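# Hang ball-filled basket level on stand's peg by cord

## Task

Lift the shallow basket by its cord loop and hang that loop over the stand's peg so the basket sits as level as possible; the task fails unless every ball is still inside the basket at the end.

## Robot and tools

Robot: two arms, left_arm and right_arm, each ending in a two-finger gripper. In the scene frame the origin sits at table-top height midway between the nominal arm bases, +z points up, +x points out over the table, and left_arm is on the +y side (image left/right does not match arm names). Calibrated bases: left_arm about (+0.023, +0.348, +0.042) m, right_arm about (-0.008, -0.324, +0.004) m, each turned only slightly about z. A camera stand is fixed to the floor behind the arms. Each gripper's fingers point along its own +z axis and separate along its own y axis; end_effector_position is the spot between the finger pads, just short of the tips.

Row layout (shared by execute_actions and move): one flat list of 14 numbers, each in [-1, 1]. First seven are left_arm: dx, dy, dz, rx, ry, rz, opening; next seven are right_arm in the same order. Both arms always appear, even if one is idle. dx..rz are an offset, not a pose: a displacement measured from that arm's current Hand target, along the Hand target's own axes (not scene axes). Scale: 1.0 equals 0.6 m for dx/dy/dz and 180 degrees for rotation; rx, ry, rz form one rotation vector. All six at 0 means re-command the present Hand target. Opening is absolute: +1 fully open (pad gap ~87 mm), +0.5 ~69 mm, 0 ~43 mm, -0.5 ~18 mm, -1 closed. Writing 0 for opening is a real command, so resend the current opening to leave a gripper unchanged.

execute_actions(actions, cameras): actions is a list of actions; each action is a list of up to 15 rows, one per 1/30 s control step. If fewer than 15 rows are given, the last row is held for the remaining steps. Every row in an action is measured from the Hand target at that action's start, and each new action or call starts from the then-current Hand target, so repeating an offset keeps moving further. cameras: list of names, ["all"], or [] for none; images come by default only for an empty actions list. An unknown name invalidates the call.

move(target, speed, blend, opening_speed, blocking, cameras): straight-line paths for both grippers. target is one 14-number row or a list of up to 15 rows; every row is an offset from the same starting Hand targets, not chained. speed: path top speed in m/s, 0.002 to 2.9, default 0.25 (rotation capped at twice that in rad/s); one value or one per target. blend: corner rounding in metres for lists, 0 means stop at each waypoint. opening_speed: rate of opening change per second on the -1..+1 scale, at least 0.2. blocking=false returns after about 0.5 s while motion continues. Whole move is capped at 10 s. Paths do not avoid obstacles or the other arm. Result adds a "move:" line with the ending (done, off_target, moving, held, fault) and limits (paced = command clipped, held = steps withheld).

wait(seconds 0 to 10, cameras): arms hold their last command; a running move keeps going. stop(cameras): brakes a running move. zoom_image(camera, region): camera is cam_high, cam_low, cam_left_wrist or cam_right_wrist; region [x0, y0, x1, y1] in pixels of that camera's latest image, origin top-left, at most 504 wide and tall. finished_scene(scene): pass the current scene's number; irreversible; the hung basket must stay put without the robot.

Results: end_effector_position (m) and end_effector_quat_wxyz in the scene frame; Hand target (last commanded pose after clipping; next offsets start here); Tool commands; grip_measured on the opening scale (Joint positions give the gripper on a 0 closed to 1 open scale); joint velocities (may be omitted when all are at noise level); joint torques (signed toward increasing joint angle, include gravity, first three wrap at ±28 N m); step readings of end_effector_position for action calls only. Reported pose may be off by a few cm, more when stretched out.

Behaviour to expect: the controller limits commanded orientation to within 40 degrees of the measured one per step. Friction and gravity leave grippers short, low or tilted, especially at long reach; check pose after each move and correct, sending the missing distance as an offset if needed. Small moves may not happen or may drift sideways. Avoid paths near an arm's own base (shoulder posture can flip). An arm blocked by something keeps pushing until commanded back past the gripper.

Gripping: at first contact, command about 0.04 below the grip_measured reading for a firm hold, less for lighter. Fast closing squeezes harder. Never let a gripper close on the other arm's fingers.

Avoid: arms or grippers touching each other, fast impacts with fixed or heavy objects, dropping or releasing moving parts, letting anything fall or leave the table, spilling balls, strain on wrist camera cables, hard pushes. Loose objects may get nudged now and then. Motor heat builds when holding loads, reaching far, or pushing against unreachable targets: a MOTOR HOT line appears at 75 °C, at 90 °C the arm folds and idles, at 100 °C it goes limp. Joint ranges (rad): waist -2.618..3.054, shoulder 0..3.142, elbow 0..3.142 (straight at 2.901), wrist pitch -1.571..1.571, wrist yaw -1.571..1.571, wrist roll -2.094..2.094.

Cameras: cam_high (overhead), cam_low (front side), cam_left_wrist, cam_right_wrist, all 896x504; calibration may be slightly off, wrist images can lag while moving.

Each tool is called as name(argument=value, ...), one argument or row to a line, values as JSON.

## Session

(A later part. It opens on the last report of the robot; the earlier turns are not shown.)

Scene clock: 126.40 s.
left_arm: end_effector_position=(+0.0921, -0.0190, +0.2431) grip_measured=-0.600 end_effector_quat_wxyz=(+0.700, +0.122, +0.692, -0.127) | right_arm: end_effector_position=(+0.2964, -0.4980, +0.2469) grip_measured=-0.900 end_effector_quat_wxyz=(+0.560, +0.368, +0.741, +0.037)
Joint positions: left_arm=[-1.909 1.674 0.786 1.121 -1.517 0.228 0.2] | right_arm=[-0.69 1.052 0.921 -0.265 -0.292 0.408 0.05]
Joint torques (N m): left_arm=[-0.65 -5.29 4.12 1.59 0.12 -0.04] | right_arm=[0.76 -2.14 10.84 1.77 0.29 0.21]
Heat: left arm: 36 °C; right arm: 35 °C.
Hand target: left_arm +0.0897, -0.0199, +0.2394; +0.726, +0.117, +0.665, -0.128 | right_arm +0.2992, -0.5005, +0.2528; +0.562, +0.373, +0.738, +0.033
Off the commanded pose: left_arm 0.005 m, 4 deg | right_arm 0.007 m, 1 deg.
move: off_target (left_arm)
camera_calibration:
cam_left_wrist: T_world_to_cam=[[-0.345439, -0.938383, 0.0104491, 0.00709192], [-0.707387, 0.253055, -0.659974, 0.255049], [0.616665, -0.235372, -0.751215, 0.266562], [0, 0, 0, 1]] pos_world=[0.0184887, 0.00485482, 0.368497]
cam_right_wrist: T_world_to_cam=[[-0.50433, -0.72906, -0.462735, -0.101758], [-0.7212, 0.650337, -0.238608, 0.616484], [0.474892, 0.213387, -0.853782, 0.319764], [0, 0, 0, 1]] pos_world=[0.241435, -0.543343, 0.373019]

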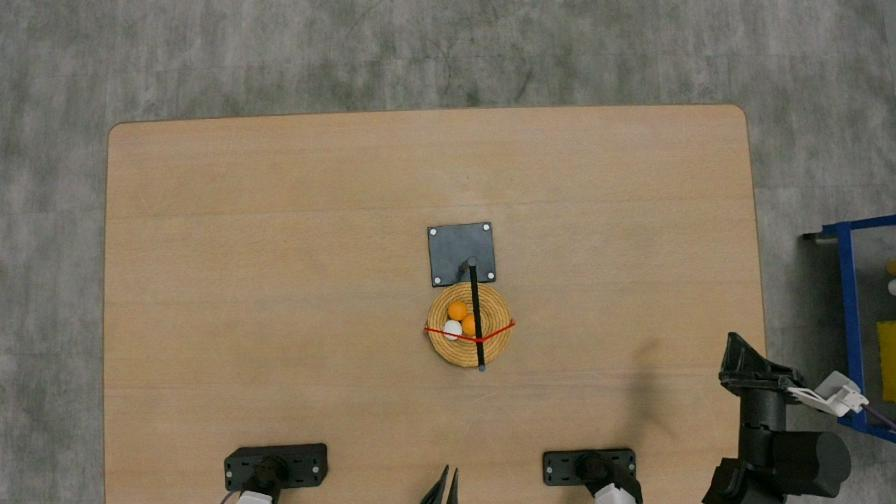

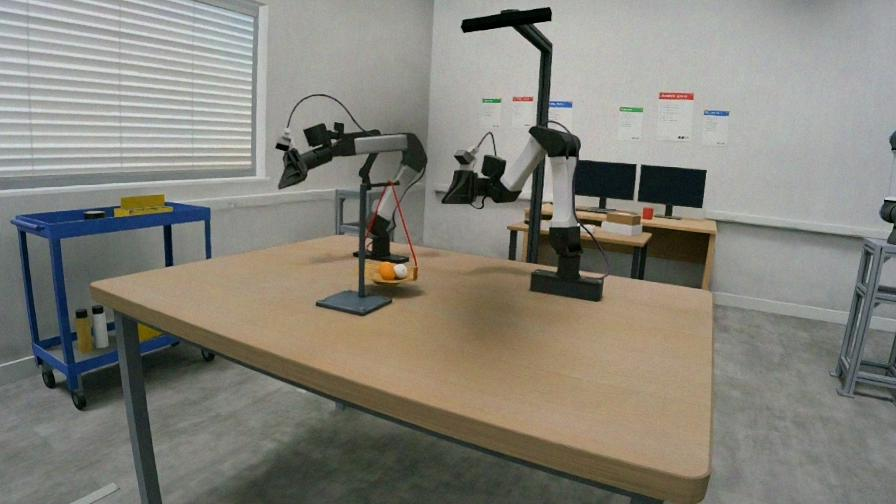

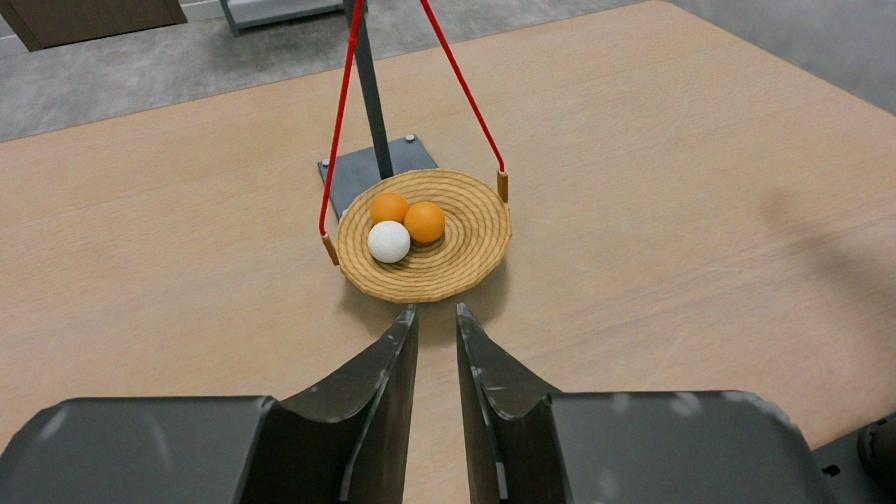

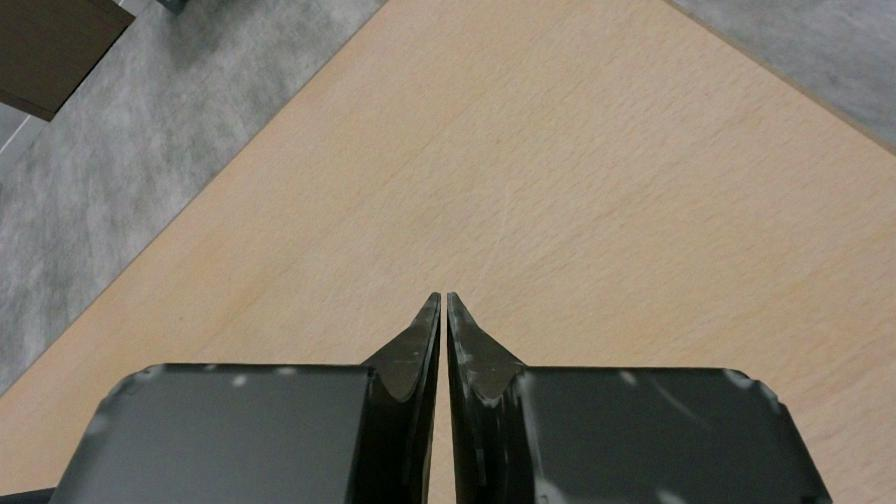

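move(
  target=[-0.167,0.478,0.173,0.3776,0.2282,0.1272,-0.6,0,0,0,0,0,0,-0.9],
  speed=0.18,
)

move(
  target=[-0.307,0.048,0.311,0,0,0,-0.4,0,0,0,0,0,0,-0.9],
  speed=0.12,
)

move(
  target=[
    [0.0325,0.0093,0.0588,0,0,0,-0.5,0,0,0,0,0,0,-0.9],
    [0.0305,0.0062,0.0755,0,0,0,-0.5,0,0,0,0,0,0,-0.9],
  ],
  speed=0.03,
)

move(
  target=[0.0095,0.003,0.004,0,0,0,-0.5,0,0,0,0,0,0,-0.9],
  speed=0.02,
  cameras=["cam_left_wrist","cam_low"],
)

zoom_image(
  camera="cam_left_wrist",
  region=[320, 140, 560, 400],
)

zoom_image(
  camera="cam_low",
  region=[340, 160, 440, 300],
)

Scene clock: 132.07 s.
left_arm: end_effector_position=(+0.2749, +0.2156, +0.3431) grip_measured=-0.600 end_effector_quat_wxyz=(+0.344, +0.613, +0.667, -0.248) | right_arm: end_effector_position=(+0.2964, -0.4980, +0.2469) grip_measured=-0.900 end_effector_quat_wxyz=(+0.560, +0.368, +0.741, +0.037)
Joint positions: left_arm=[-0.156 1.459 1.803 -1.551 0.815 1.206 0.2] | right_arm=[-0.69 1.052 0.921 -0.265 -0.292 0.408 0.05]
Joint torques (N m): left_arm=[0.27 -4 6.01 0.91 0.44 0] | right_arm=[0.79 -2.13 10.85 1.77 0.29 0.22]
Heat: left arm: 35 °C; right arm: 36 °C.
Hand target: left_arm +0.2766, +0.2173, +0.3484; +0.287, +0.646, +0.647, -0.286 | right_arm +0.2992, -0.5005, +0.2528; +0.562, +0.373, +0.738, +0.033
Off the commanded pose: left_arm 0.006 m, 9 deg | right_arm 0.007 m, 1 deg.
joint sent to its limit (left arm) — joint 4 (wrist pitch), lower limit. The joint targets are off in orientation, not in position.
move: off_target (left_arm)

Scene clock: 134.97 s.
left_arm: end_effector_position=(+0.3051, -0.0430, +0.3594) grip_measured=-0.400 end_effector_quat_wxyz=(+0.317, +0.638, +0.639, -0.292) | right_arm: end_effector_position=(+0.2964, -0.4980, +0.2469) grip_measured=-0.900 end_effector_quat_wxyz=(+0.560, +0.368, +0.741, +0.037)
Joint positions: left_arm=[-0.829 2.223 2.847 -1.453 0.548 0.557 0.3] | right_arm=[-0.69 1.052 0.921 -0.265 -0.292 0.408 0.05]
Joint torques (N m): left_arm=[-0.34 -9.06 5.53 1.57 0.19 -0.29] | right_arm=[0.79 -2.13 10.82 1.77 0.29 0.21]
Heat: left arm: 35 °C; right arm: 36 °C.
Hand target: left_arm +0.3057, -0.0447, +0.3595; +0.287, +0.646, +0.647, -0.286 | right_arm +0.2992, -0.5005, +0.2528; +0.562, +0.373, +0.738, +0.033
Off the commanded pose: left_arm 0.002 m, 4 deg | right_arm 0.007 m, 1 deg.
elbow stopped short (left arm): the move would have taken joint 3 (elbow) straighter than the controller allows.
move: off_target (left_arm)

Scene clock: 137.33 s.
left_arm: end_effector_position=(+0.3083, -0.0610, +0.3111) grip_measured=-0.500 end_effector_quat_wxyz=(+0.274, +0.646, +0.652, -0.286) | right_arm: end_effector_position=(+0.2964, -0.4980, +0.2469) grip_measured=-0.900 end_effector_quat_wxyz=(+0.560, +0.368, +0.741, +0.037)
Joint positions: left_arm=[-0.857 2.223 2.649 -1.345 0.529 0.557 0.25] | right_arm=[-0.69 1.052 0.921 -0.265 -0.292 0.408 0.05]
Joint torques (N m): left_arm=[-0.72 -11.04 4.1 1.79 0.21 -0.2] | right_arm=[0.76 -2.13 10.84 1.76 0.29 0.21]
Heat: left arm: 35 °C; right arm: 36 °C.
Hand target: left_arm +0.3096, -0.0658, +0.3155; +0.287, +0.646, +0.647, -0.286 | right_arm +0.2992, -0.5005, +0.2528; +0.562, +0.373, +0.738, +0.033
Off the commanded pose: left_arm 0.007 m, 2 deg | right_arm 0.007 m, 1 deg.
move: done

Scene clock: 138.27 s.
left_arm: end_effector_position=(+0.3070, -0.0623, +0.3097) grip_measured=-0.500 end_effector_quat_wxyz=(+0.277, +0.647, +0.648, -0.291) | right_arm: end_effector_position=(+0.2964, -0.4980, +0.2469) grip_measured=-0.900 end_effector_quat_wxyz=(+0.560, +0.368, +0.741, +0.037)
Joint positions: left_arm=[-0.857 2.183 2.561 -1.288 0.54 0.557 0.25] | right_arm=[-0.69 1.052 0.921 -0.265 -0.292 0.408 0.05]
Joint torques (N m): left_arm=[-0.23 -10.91 3.32 1.78 0.13 -0.12] | right_arm=[0.76 -2.13 10.81 1.76 0.29 0.21]
Heat: left arm: 35 °C; right arm: 36 °C.
Hand target: left_arm +0.3115, -0.0638, +0.3096; +0.287, +0.646, +0.647, -0.286 | right_arm +0.2992, -0.5005, +0.2528; +0.562, +0.373, +0.738, +0.033
Off the commanded pose: left_arm 0.005 m, 1 deg | right_arm 0.007 m, 1 deg.
move: done
camera_calibration:
cam_left_wrist: T_world_to_cam=[[-0.999772, 0.000476925, 0.0213638, 0.295992], [0.00122545, 0.999385, 0.0350376, 0.0756357], [-0.021334, 0.0350557, -0.999158, 0.463362], [0, 0, 0, 1]] pos_world=[0.305717, -0.0919739, 0.453998]
Images, in order (width x height): cam_low 896x504, cam_left_wrist 896x504.

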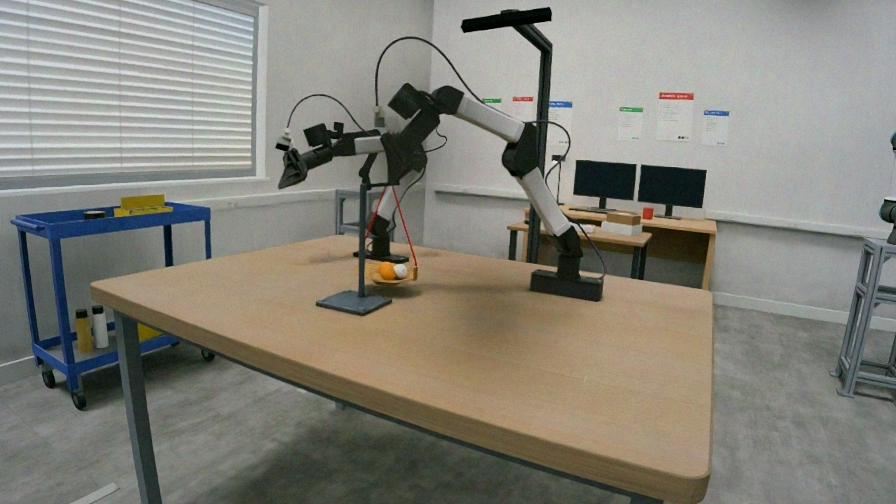

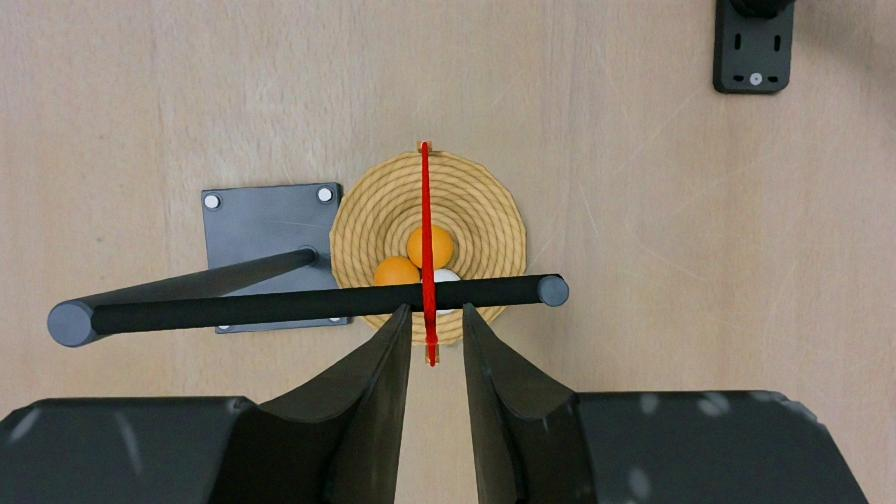

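Scaled by 1.938 from the camera's 896x504 image, which has a finer 1280x720 frame.

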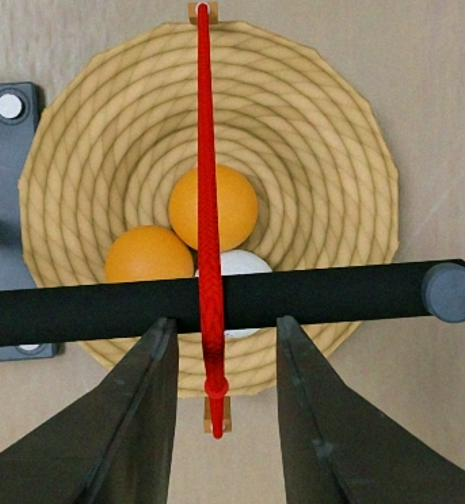

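Scaled by 3.600 from the camera's 896x504 image, which has a finer 1280x720 frame.

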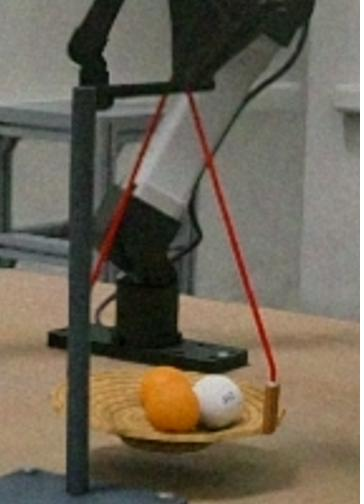

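move(
  target=[0,0,0,0,0,0,-0.97,0,0,0,0,0,0,-0.9],
  speed=0.02,
  opening_speed=0.4,
)

move(
  target=[-0.044,-0.003,-0.031,0,0,0,-0.97,0,0,0,0,0,0,-0.9],
  speed=0.03,
  cameras=["cam_left_wrist","cam_low"],
)

zoom_image(
  camera="cam_low",
  region=[340, 160, 440, 300],
)

zoom_image(
  camera="cam_left_wrist",
  region=[320, 140, 560, 400],
)

Scene clock: 139.87 s.
left_arm: end_effector_position=(+0.3129, -0.0625, +0.3098) grip_measured=-0.900 end_effector_quat_wxyz=(+0.285, +0.645, +0.649, -0.285) | right_arm: end_effector_position=(+0.2964, -0.4980, +0.2469) grip_measured=-0.900 end_effector_quat_wxyz=(+0.560, +0.368, +0.741, +0.037)
Joint positions: left_arm=[-0.852 2.183 2.557 -1.271 0.527 0.557 0.05] | right_arm=[-0.69 1.052 0.921 -0.265 -0.292 0.408 0.05]
Joint torques (N m): left_arm=[-0.49 -11.14 3.25 1.67 0.26 -0.14] | right_arm=[0.77 -2.13 10.82 1.76 0.29 0.22]
Heat: left arm: 35 °C; right arm: 36 °C.
Hand target: left_arm +0.3115, -0.0638, +0.3096; +0.287, +0.646, +0.647, -0.286 | right_arm +0.2992, -0.5005, +0.2528; +0.562, +0.373, +0.738, +0.033
Off the commanded pose: left_arm 0.002 m, 0 deg | right_arm 0.007 m, 1 deg.
move: done

Scene clock: 141.33 s.
left_arm: end_effector_position=(+0.3115, -0.0619, +0.3292) grip_measured=-0.902 end_effector_quat_wxyz=(+0.295, +0.637, +0.652, -0.286) | right_arm: end_effector_position=(+0.2964, -0.4980, +0.2469) grip_measured=-0.900 end_effector_quat_wxyz=(+0.560, +0.368, +0.741, +0.037)
Joint positions: left_arm=[-0.855 2.29 2.841 -1.42 0.519 0.535 0.049] | right_arm=[-0.69 1.052 0.921 -0.265 -0.292 0.408 0.05]
Joint torques (N m): left_arm=[-0.95 -10.88 6.11 1.73 0.23 -0.26] | right_arm=[0.77 -2.14 10.82 1.77 0.29 0.22]
Heat: left arm: 35 °C; right arm: 36 °C.
Hand target: left_arm +0.3095, -0.0678, +0.3418; +0.287, +0.646, +0.647, -0.286 | right_arm +0.2992, -0.5005, +0.2528; +0.562, +0.373, +0.738, +0.033
Off the commanded pose: left_arm 0.014 m, 1 deg | right_arm 0.007 m, 1 deg.
elbow stopped short (left arm): the move would have taken joint 3 (elbow) straighter than the controller allows.
move: off_target (left_arm)
camera_calibration:
cam_left_wrist: T_world_to_cam=[[-0.999564, -0.029501, -0.00092002, 0.305579], [-0.0295119, 0.999441, 0.0157283, 0.0904521], [0.000455502, 0.0157486, -0.999876, 0.47519], [0, 0, 0, 1]] pos_world=[0.307899, -0.0888702, 0.473989]
Images, in order (width x height): cam_low 896x504, cam_left_wrist 896x504.

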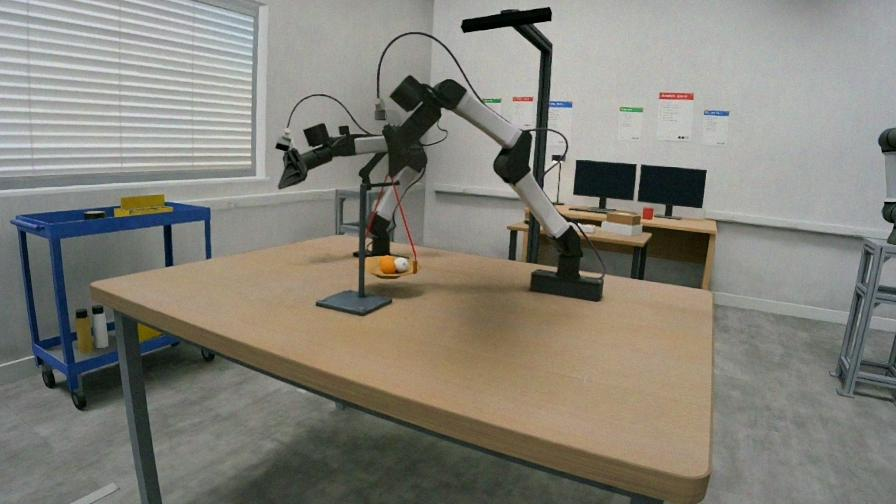

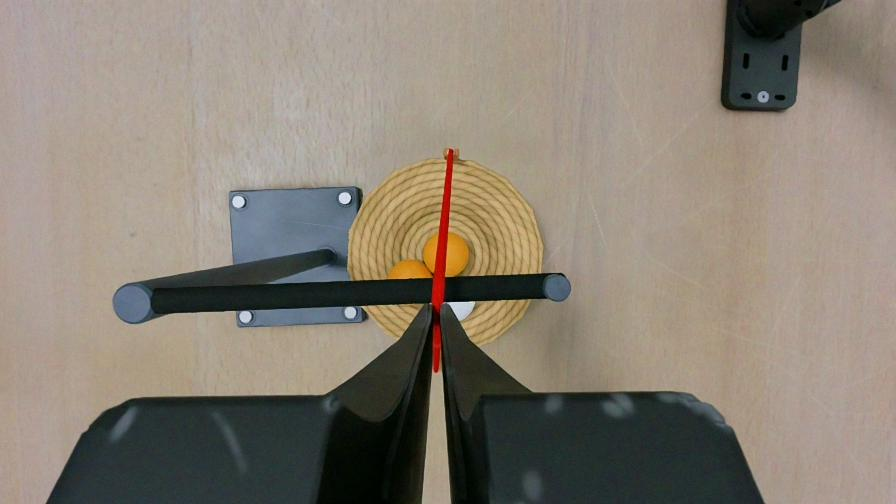

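Scaled by 3.600 from the camera's 896x504 image, which has a finer 1280x720 frame.

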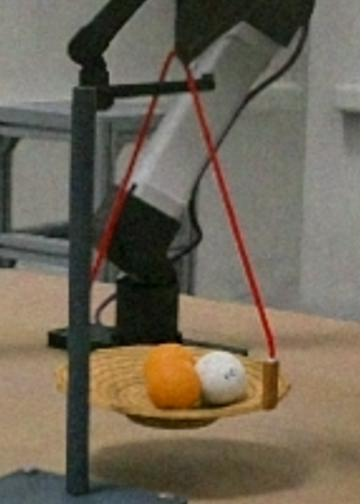

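Scaled by 1.938 from the camera's 896x504 image, which has a finer 1280x720 frame.

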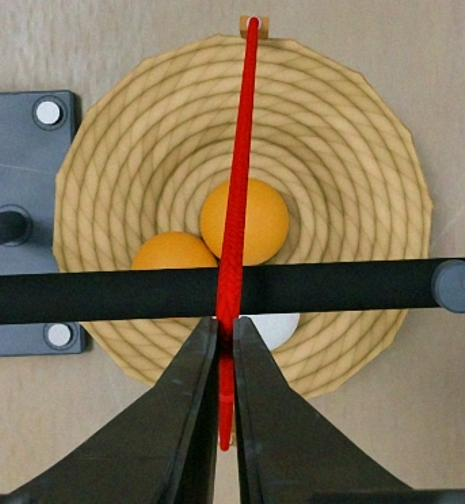

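move(
  target=[0.038,-0.0013,0.0496,0,0,0,-0.97,0,0,0,0,0,0,-0.9],
  speed=0.02,
)

move(
  target=[0,0,0,0,0,0,-0.6,0,0,0,0,0,0,-0.9],
  speed=0.02,
  opening_speed=0.2,
)

move(
  target=[-0.05,0,-0.13,0,0,0,-0.6,0,0,0,0,0,0,-0.9],
  speed=0.05,
  cameras=["cam_left_wrist"],
)

Scene clock: 143.80 s.
left_arm: end_effector_position=(+0.3098, -0.0643, +0.3111) grip_measured=-0.903 end_effector_quat_wxyz=(+0.284, +0.639, +0.655, -0.285) | right_arm: end_effector_position=(+0.2964, -0.4980, +0.2469) grip_measured=-0.900 end_effector_quat_wxyz=(+0.560, +0.368, +0.741, +0.037)
Joint positions: left_arm=[-0.861 2.183 2.565 -1.273 0.517 0.534 0.049] | right_arm=[-0.69 1.052 0.921 -0.265 -0.292 0.408 0.05]
Joint torques (N m): left_arm=[-1.58 -9.7 3.1 1.93 0.21 -0.09] | right_arm=[0.79 -2.14 10.82 1.76 0.29 0.21]
Heat: left arm: 36 °C; right arm: 36 °C.
Hand target: left_arm +0.3090, -0.0745, +0.3048; +0.287, +0.646, +0.647, -0.286 | right_arm +0.2992, -0.5005, +0.2528; +0.562, +0.373, +0.738, +0.033
Off the commanded pose: left_arm 0.012 m, 1 deg | right_arm 0.007 m, 1 deg.
move: off_target (left_arm)

Scene clock: 145.87 s.
left_arm: end_effector_position=(+0.3050, -0.0648, +0.3110) grip_measured=-0.601 end_effector_quat_wxyz=(+0.278, +0.641, +0.653, -0.292) | right_arm: end_effector_position=(+0.2964, -0.4980, +0.2469) grip_measured=-0.900 end_effector_quat_wxyz=(+0.560, +0.368, +0.741, +0.037)
Joint positions: left_arm=[-0.864 2.182 2.564 -1.282 0.532 0.534 0.2] | right_arm=[-0.69 1.052 0.921 -0.265 -0.292 0.408 0.05]
Joint torques (N m): left_arm=[-1.29 -9.57 3.34 1.97 0.09 -0.12] | right_arm=[0.79 -2.14 10.81 1.77 0.29 0.21]
Heat: left arm: 36 °C; right arm: 36 °C.
Hand target: left_arm +0.3088, -0.0746, +0.3048; +0.287, +0.646, +0.647, -0.286 | right_arm +0.2992, -0.5005, +0.2528; +0.562, +0.373, +0.738, +0.033
Off the commanded pose: left_arm 0.012 m, 2 deg | right_arm 0.007 m, 1 deg.
move: off_target (left_arm)

Scene clock: 148.00 s.
left_arm: end_effector_position=(+0.3141, -0.0444, +0.3510) grip_measured=-0.600 end_effector_quat_wxyz=(+0.312, +0.627, +0.651, -0.291) | right_arm: end_effector_position=(+0.2964, -0.4980, +0.2469) grip_measured=-0.900 end_effector_quat_wxyz=(+0.560, +0.368, +0.741, +0.037)
Joint positions: left_arm=[-0.818 2.245 2.848 -1.44 0.544 0.536 0.2] | right_arm=[-0.69 1.052 0.921 -0.265 -0.292 0.408 0.05]
Joint torques (N m): left_arm=[0.46 -13.68 5.5 1.59 0.39 -0.14] | right_arm=[0.77 -2.13 10.82 1.77 0.29 0.22]
Heat: left arm: 36 °C; right arm: 36 °C.
Hand target: left_arm +0.3087, -0.0369, +0.3796; +0.287, +0.646, +0.647, -0.286 | right_arm +0.2992, -0.5005, +0.2528; +0.562, +0.373, +0.738, +0.033
Off the commanded pose: left_arm 0.030 m, 4 deg | right_arm 0.007 m, 1 deg.
elbow stopped short (left arm): the move would have taken joint 3 (elbow) straighter than the controller allows.
move: off_target (left_arm)
camera_calibration:
cam_left_wrist: T_world_to_cam=[[-0.998753, -0.049061, -0.00926331, 0.310453], [-0.0488726, 0.998613, -0.0195674, 0.0910896], [0.0102105, -0.0190903, -0.999766, 0.492052], [0, 0, 0, 1]] pos_world=[0.309493, -0.0663387, 0.496595]
Images, in order (width x height): cam_left_wrist 896x504.

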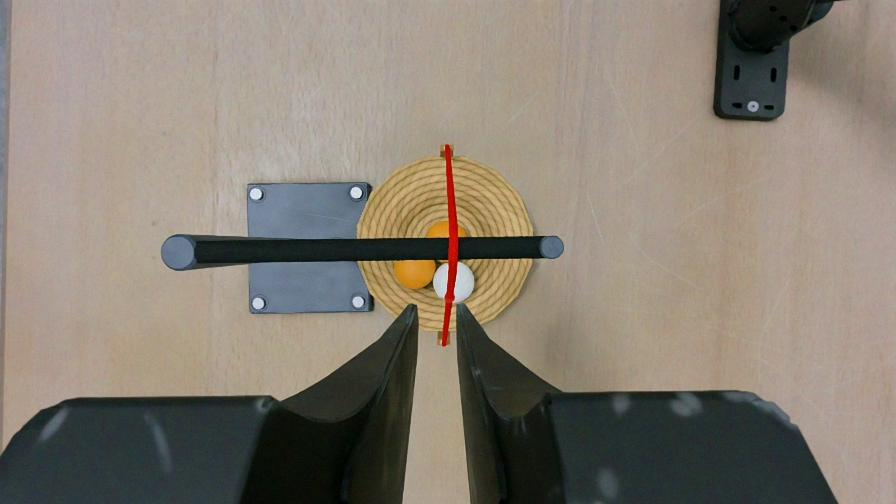

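move(
  target=[0.323,-0.053,-0.279,0,0,0,-0.6,0,0,0,0,0,0,-0.9],
  speed=0.15,
)

move(
  target=[-0.131,-0.312,0.414,-0.3776,-0.2282,-0.1272,-0.6,0,0,0,0,0,0,-0.9],
  speed=0.15,
  cameras=["all"],
)

zoom_image(
  camera="cam_left_wrist",
  region=[300, 0, 540, 310],
)

zoom_image(
  camera="cam_low",
  region=[340, 160, 440, 300],
)

Scene clock: 150.60 s.
left_arm: end_effector_position=(+0.2807, +0.2168, +0.3432) grip_measured=-0.600 end_effector_quat_wxyz=(+0.341, +0.614, +0.669, -0.242) | right_arm: end_effector_position=(+0.2964, -0.4980, +0.2469) grip_measured=-0.900 end_effector_quat_wxyz=(+0.560, +0.368, +0.741, +0.037)
Joint positions: left_arm=[-0.157 1.481 1.829 -1.555 0.801 1.207 0.2] | right_arm=[-0.69 1.052 0.921 -0.265 -0.292 0.408 0.05]
Joint torques (N m): left_arm=[0.31 -5.75 4.08 0.92 0.59 -0.01] | right_arm=[0.76 -2.14 10.82 1.77 0.29 0.22]
Heat: left arm: 36 °C; right arm: 36 °C.
Hand target: left_arm +0.2765, +0.2172, +0.3484; +0.287, +0.646, +0.647, -0.286 | right_arm +0.2992, -0.5005, +0.2528; +0.562, +0.373, +0.738, +0.033
Off the commanded pose: left_arm 0.007 m, 9 deg | right_arm 0.007 m, 1 deg.
joint sent to its limit (left arm) — joint 4 (wrist pitch), lower limit. The joint targets are off in orientation, not in position.
move: off_target (left_arm)

Scene clock: 156.73 s.
left_arm: end_effector_position=(+0.0923, -0.0185, +0.2427) grip_measured=-0.600 end_effector_quat_wxyz=(+0.700, +0.123, +0.692, -0.127) | right_arm: end_effector_position=(+0.2964, -0.4980, +0.2469) grip_measured=-0.900 end_effector_quat_wxyz=(+0.560, +0.368, +0.741, +0.037)
Joint positions: left_arm=[-1.909 1.675 0.782 1.132 -1.517 0.237 0.2] | right_arm=[-0.69 1.052 0.921 -0.265 -0.292 0.408 0.05]
Joint torques (N m): left_arm=[-0.64 -5.26 4.23 1.58 0.13 -0.01] | right_arm=[0.77 -2.13 10.85 1.76 0.29 0.21]
Heat: left arm: 35 °C; right arm: 37 °C.
Hand target: left_arm +0.0898, -0.0199, +0.2395; +0.726, +0.117, +0.665, -0.128 | right_arm +0.2992, -0.5005, +0.2528; +0.562, +0.373, +0.738, +0.033
Off the commanded pose: left_arm 0.004 m, 4 deg | right_arm 0.007 m, 1 deg.
move: off_target (left_arm)
camera_calibration:
cam_left_wrist: T_world_to_cam=[[-0.345731, -0.938295, 0.00857349, 0.00807178], [-0.706563, 0.254311, -0.660375, 0.254767], [0.617446, -0.23437, -0.750887, 0.266116], [0, 0, 0, 1]] pos_world=[0.0184872, 0.00515317, 0.367996]
cam_right_wrist: T_world_to_cam=[[-0.50433, -0.72906, -0.462735, -0.101758], [-0.7212, 0.650337, -0.238608, 0.616484], [0.474892, 0.213387, -0.853782, 0.319764], [0, 0, 0, 1]] pos_world=[0.241435, -0.543343, 0.373019]

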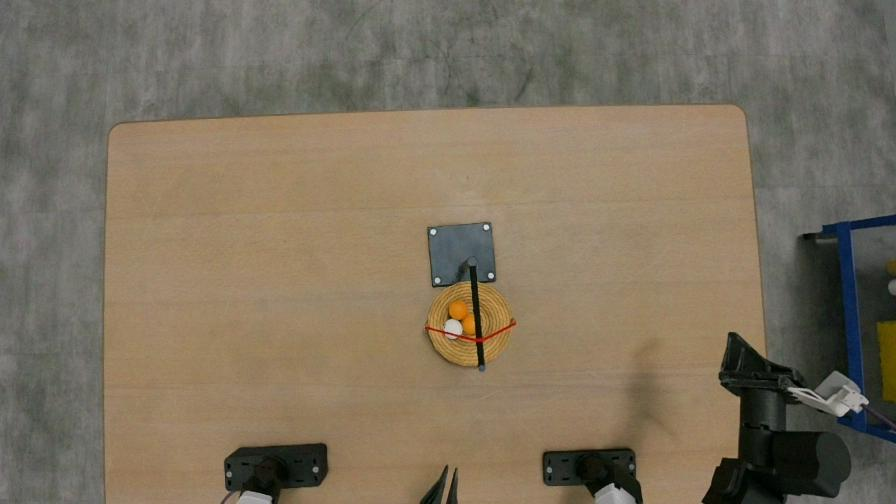

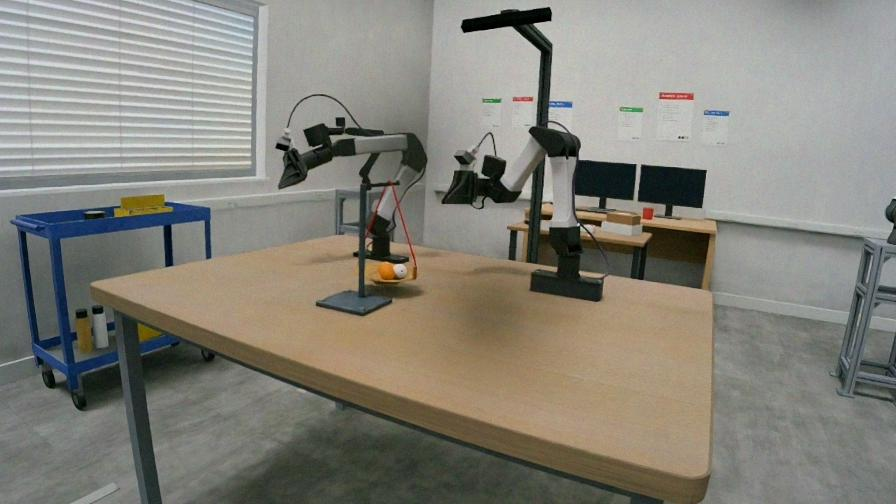

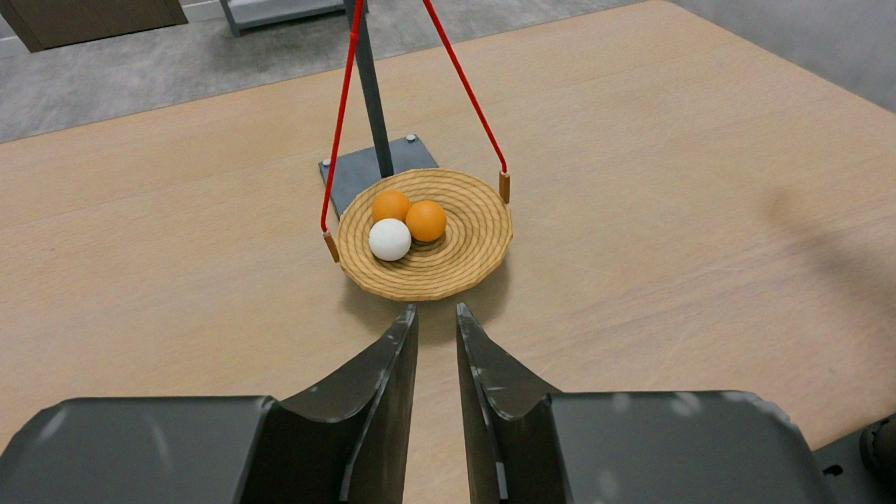

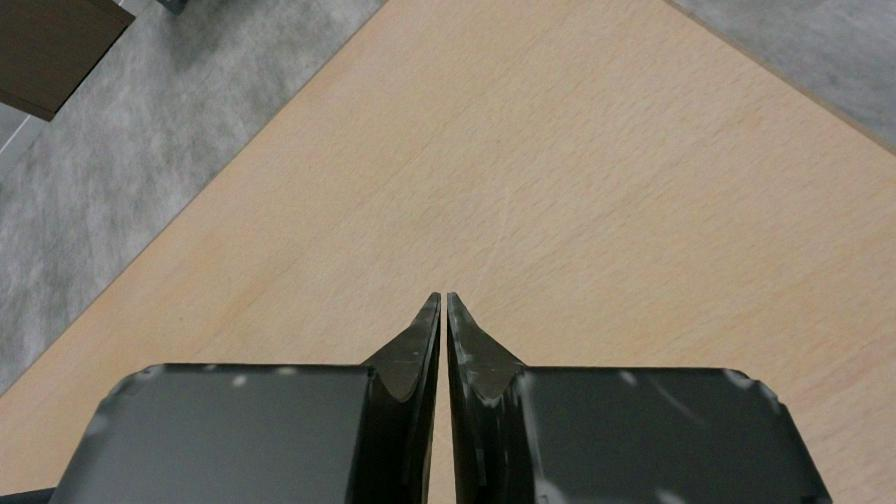

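Scaled by 1.626 from the camera's 896x504 image, which has a finer 1280x720 frame.

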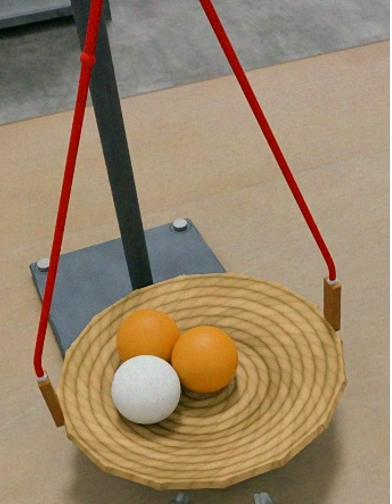

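Scaled by 3.600 from the camera's 896x504 image, which has a finer 1280x720 frame.

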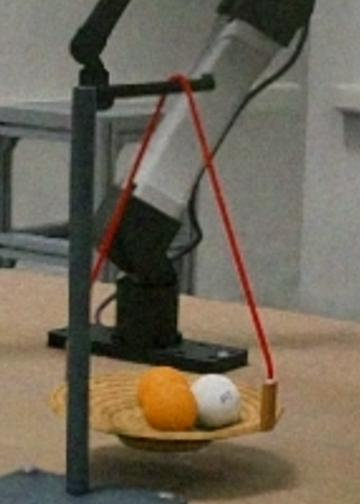

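finished_scene(
  scene=2,
)

The scene is finished: the task was done.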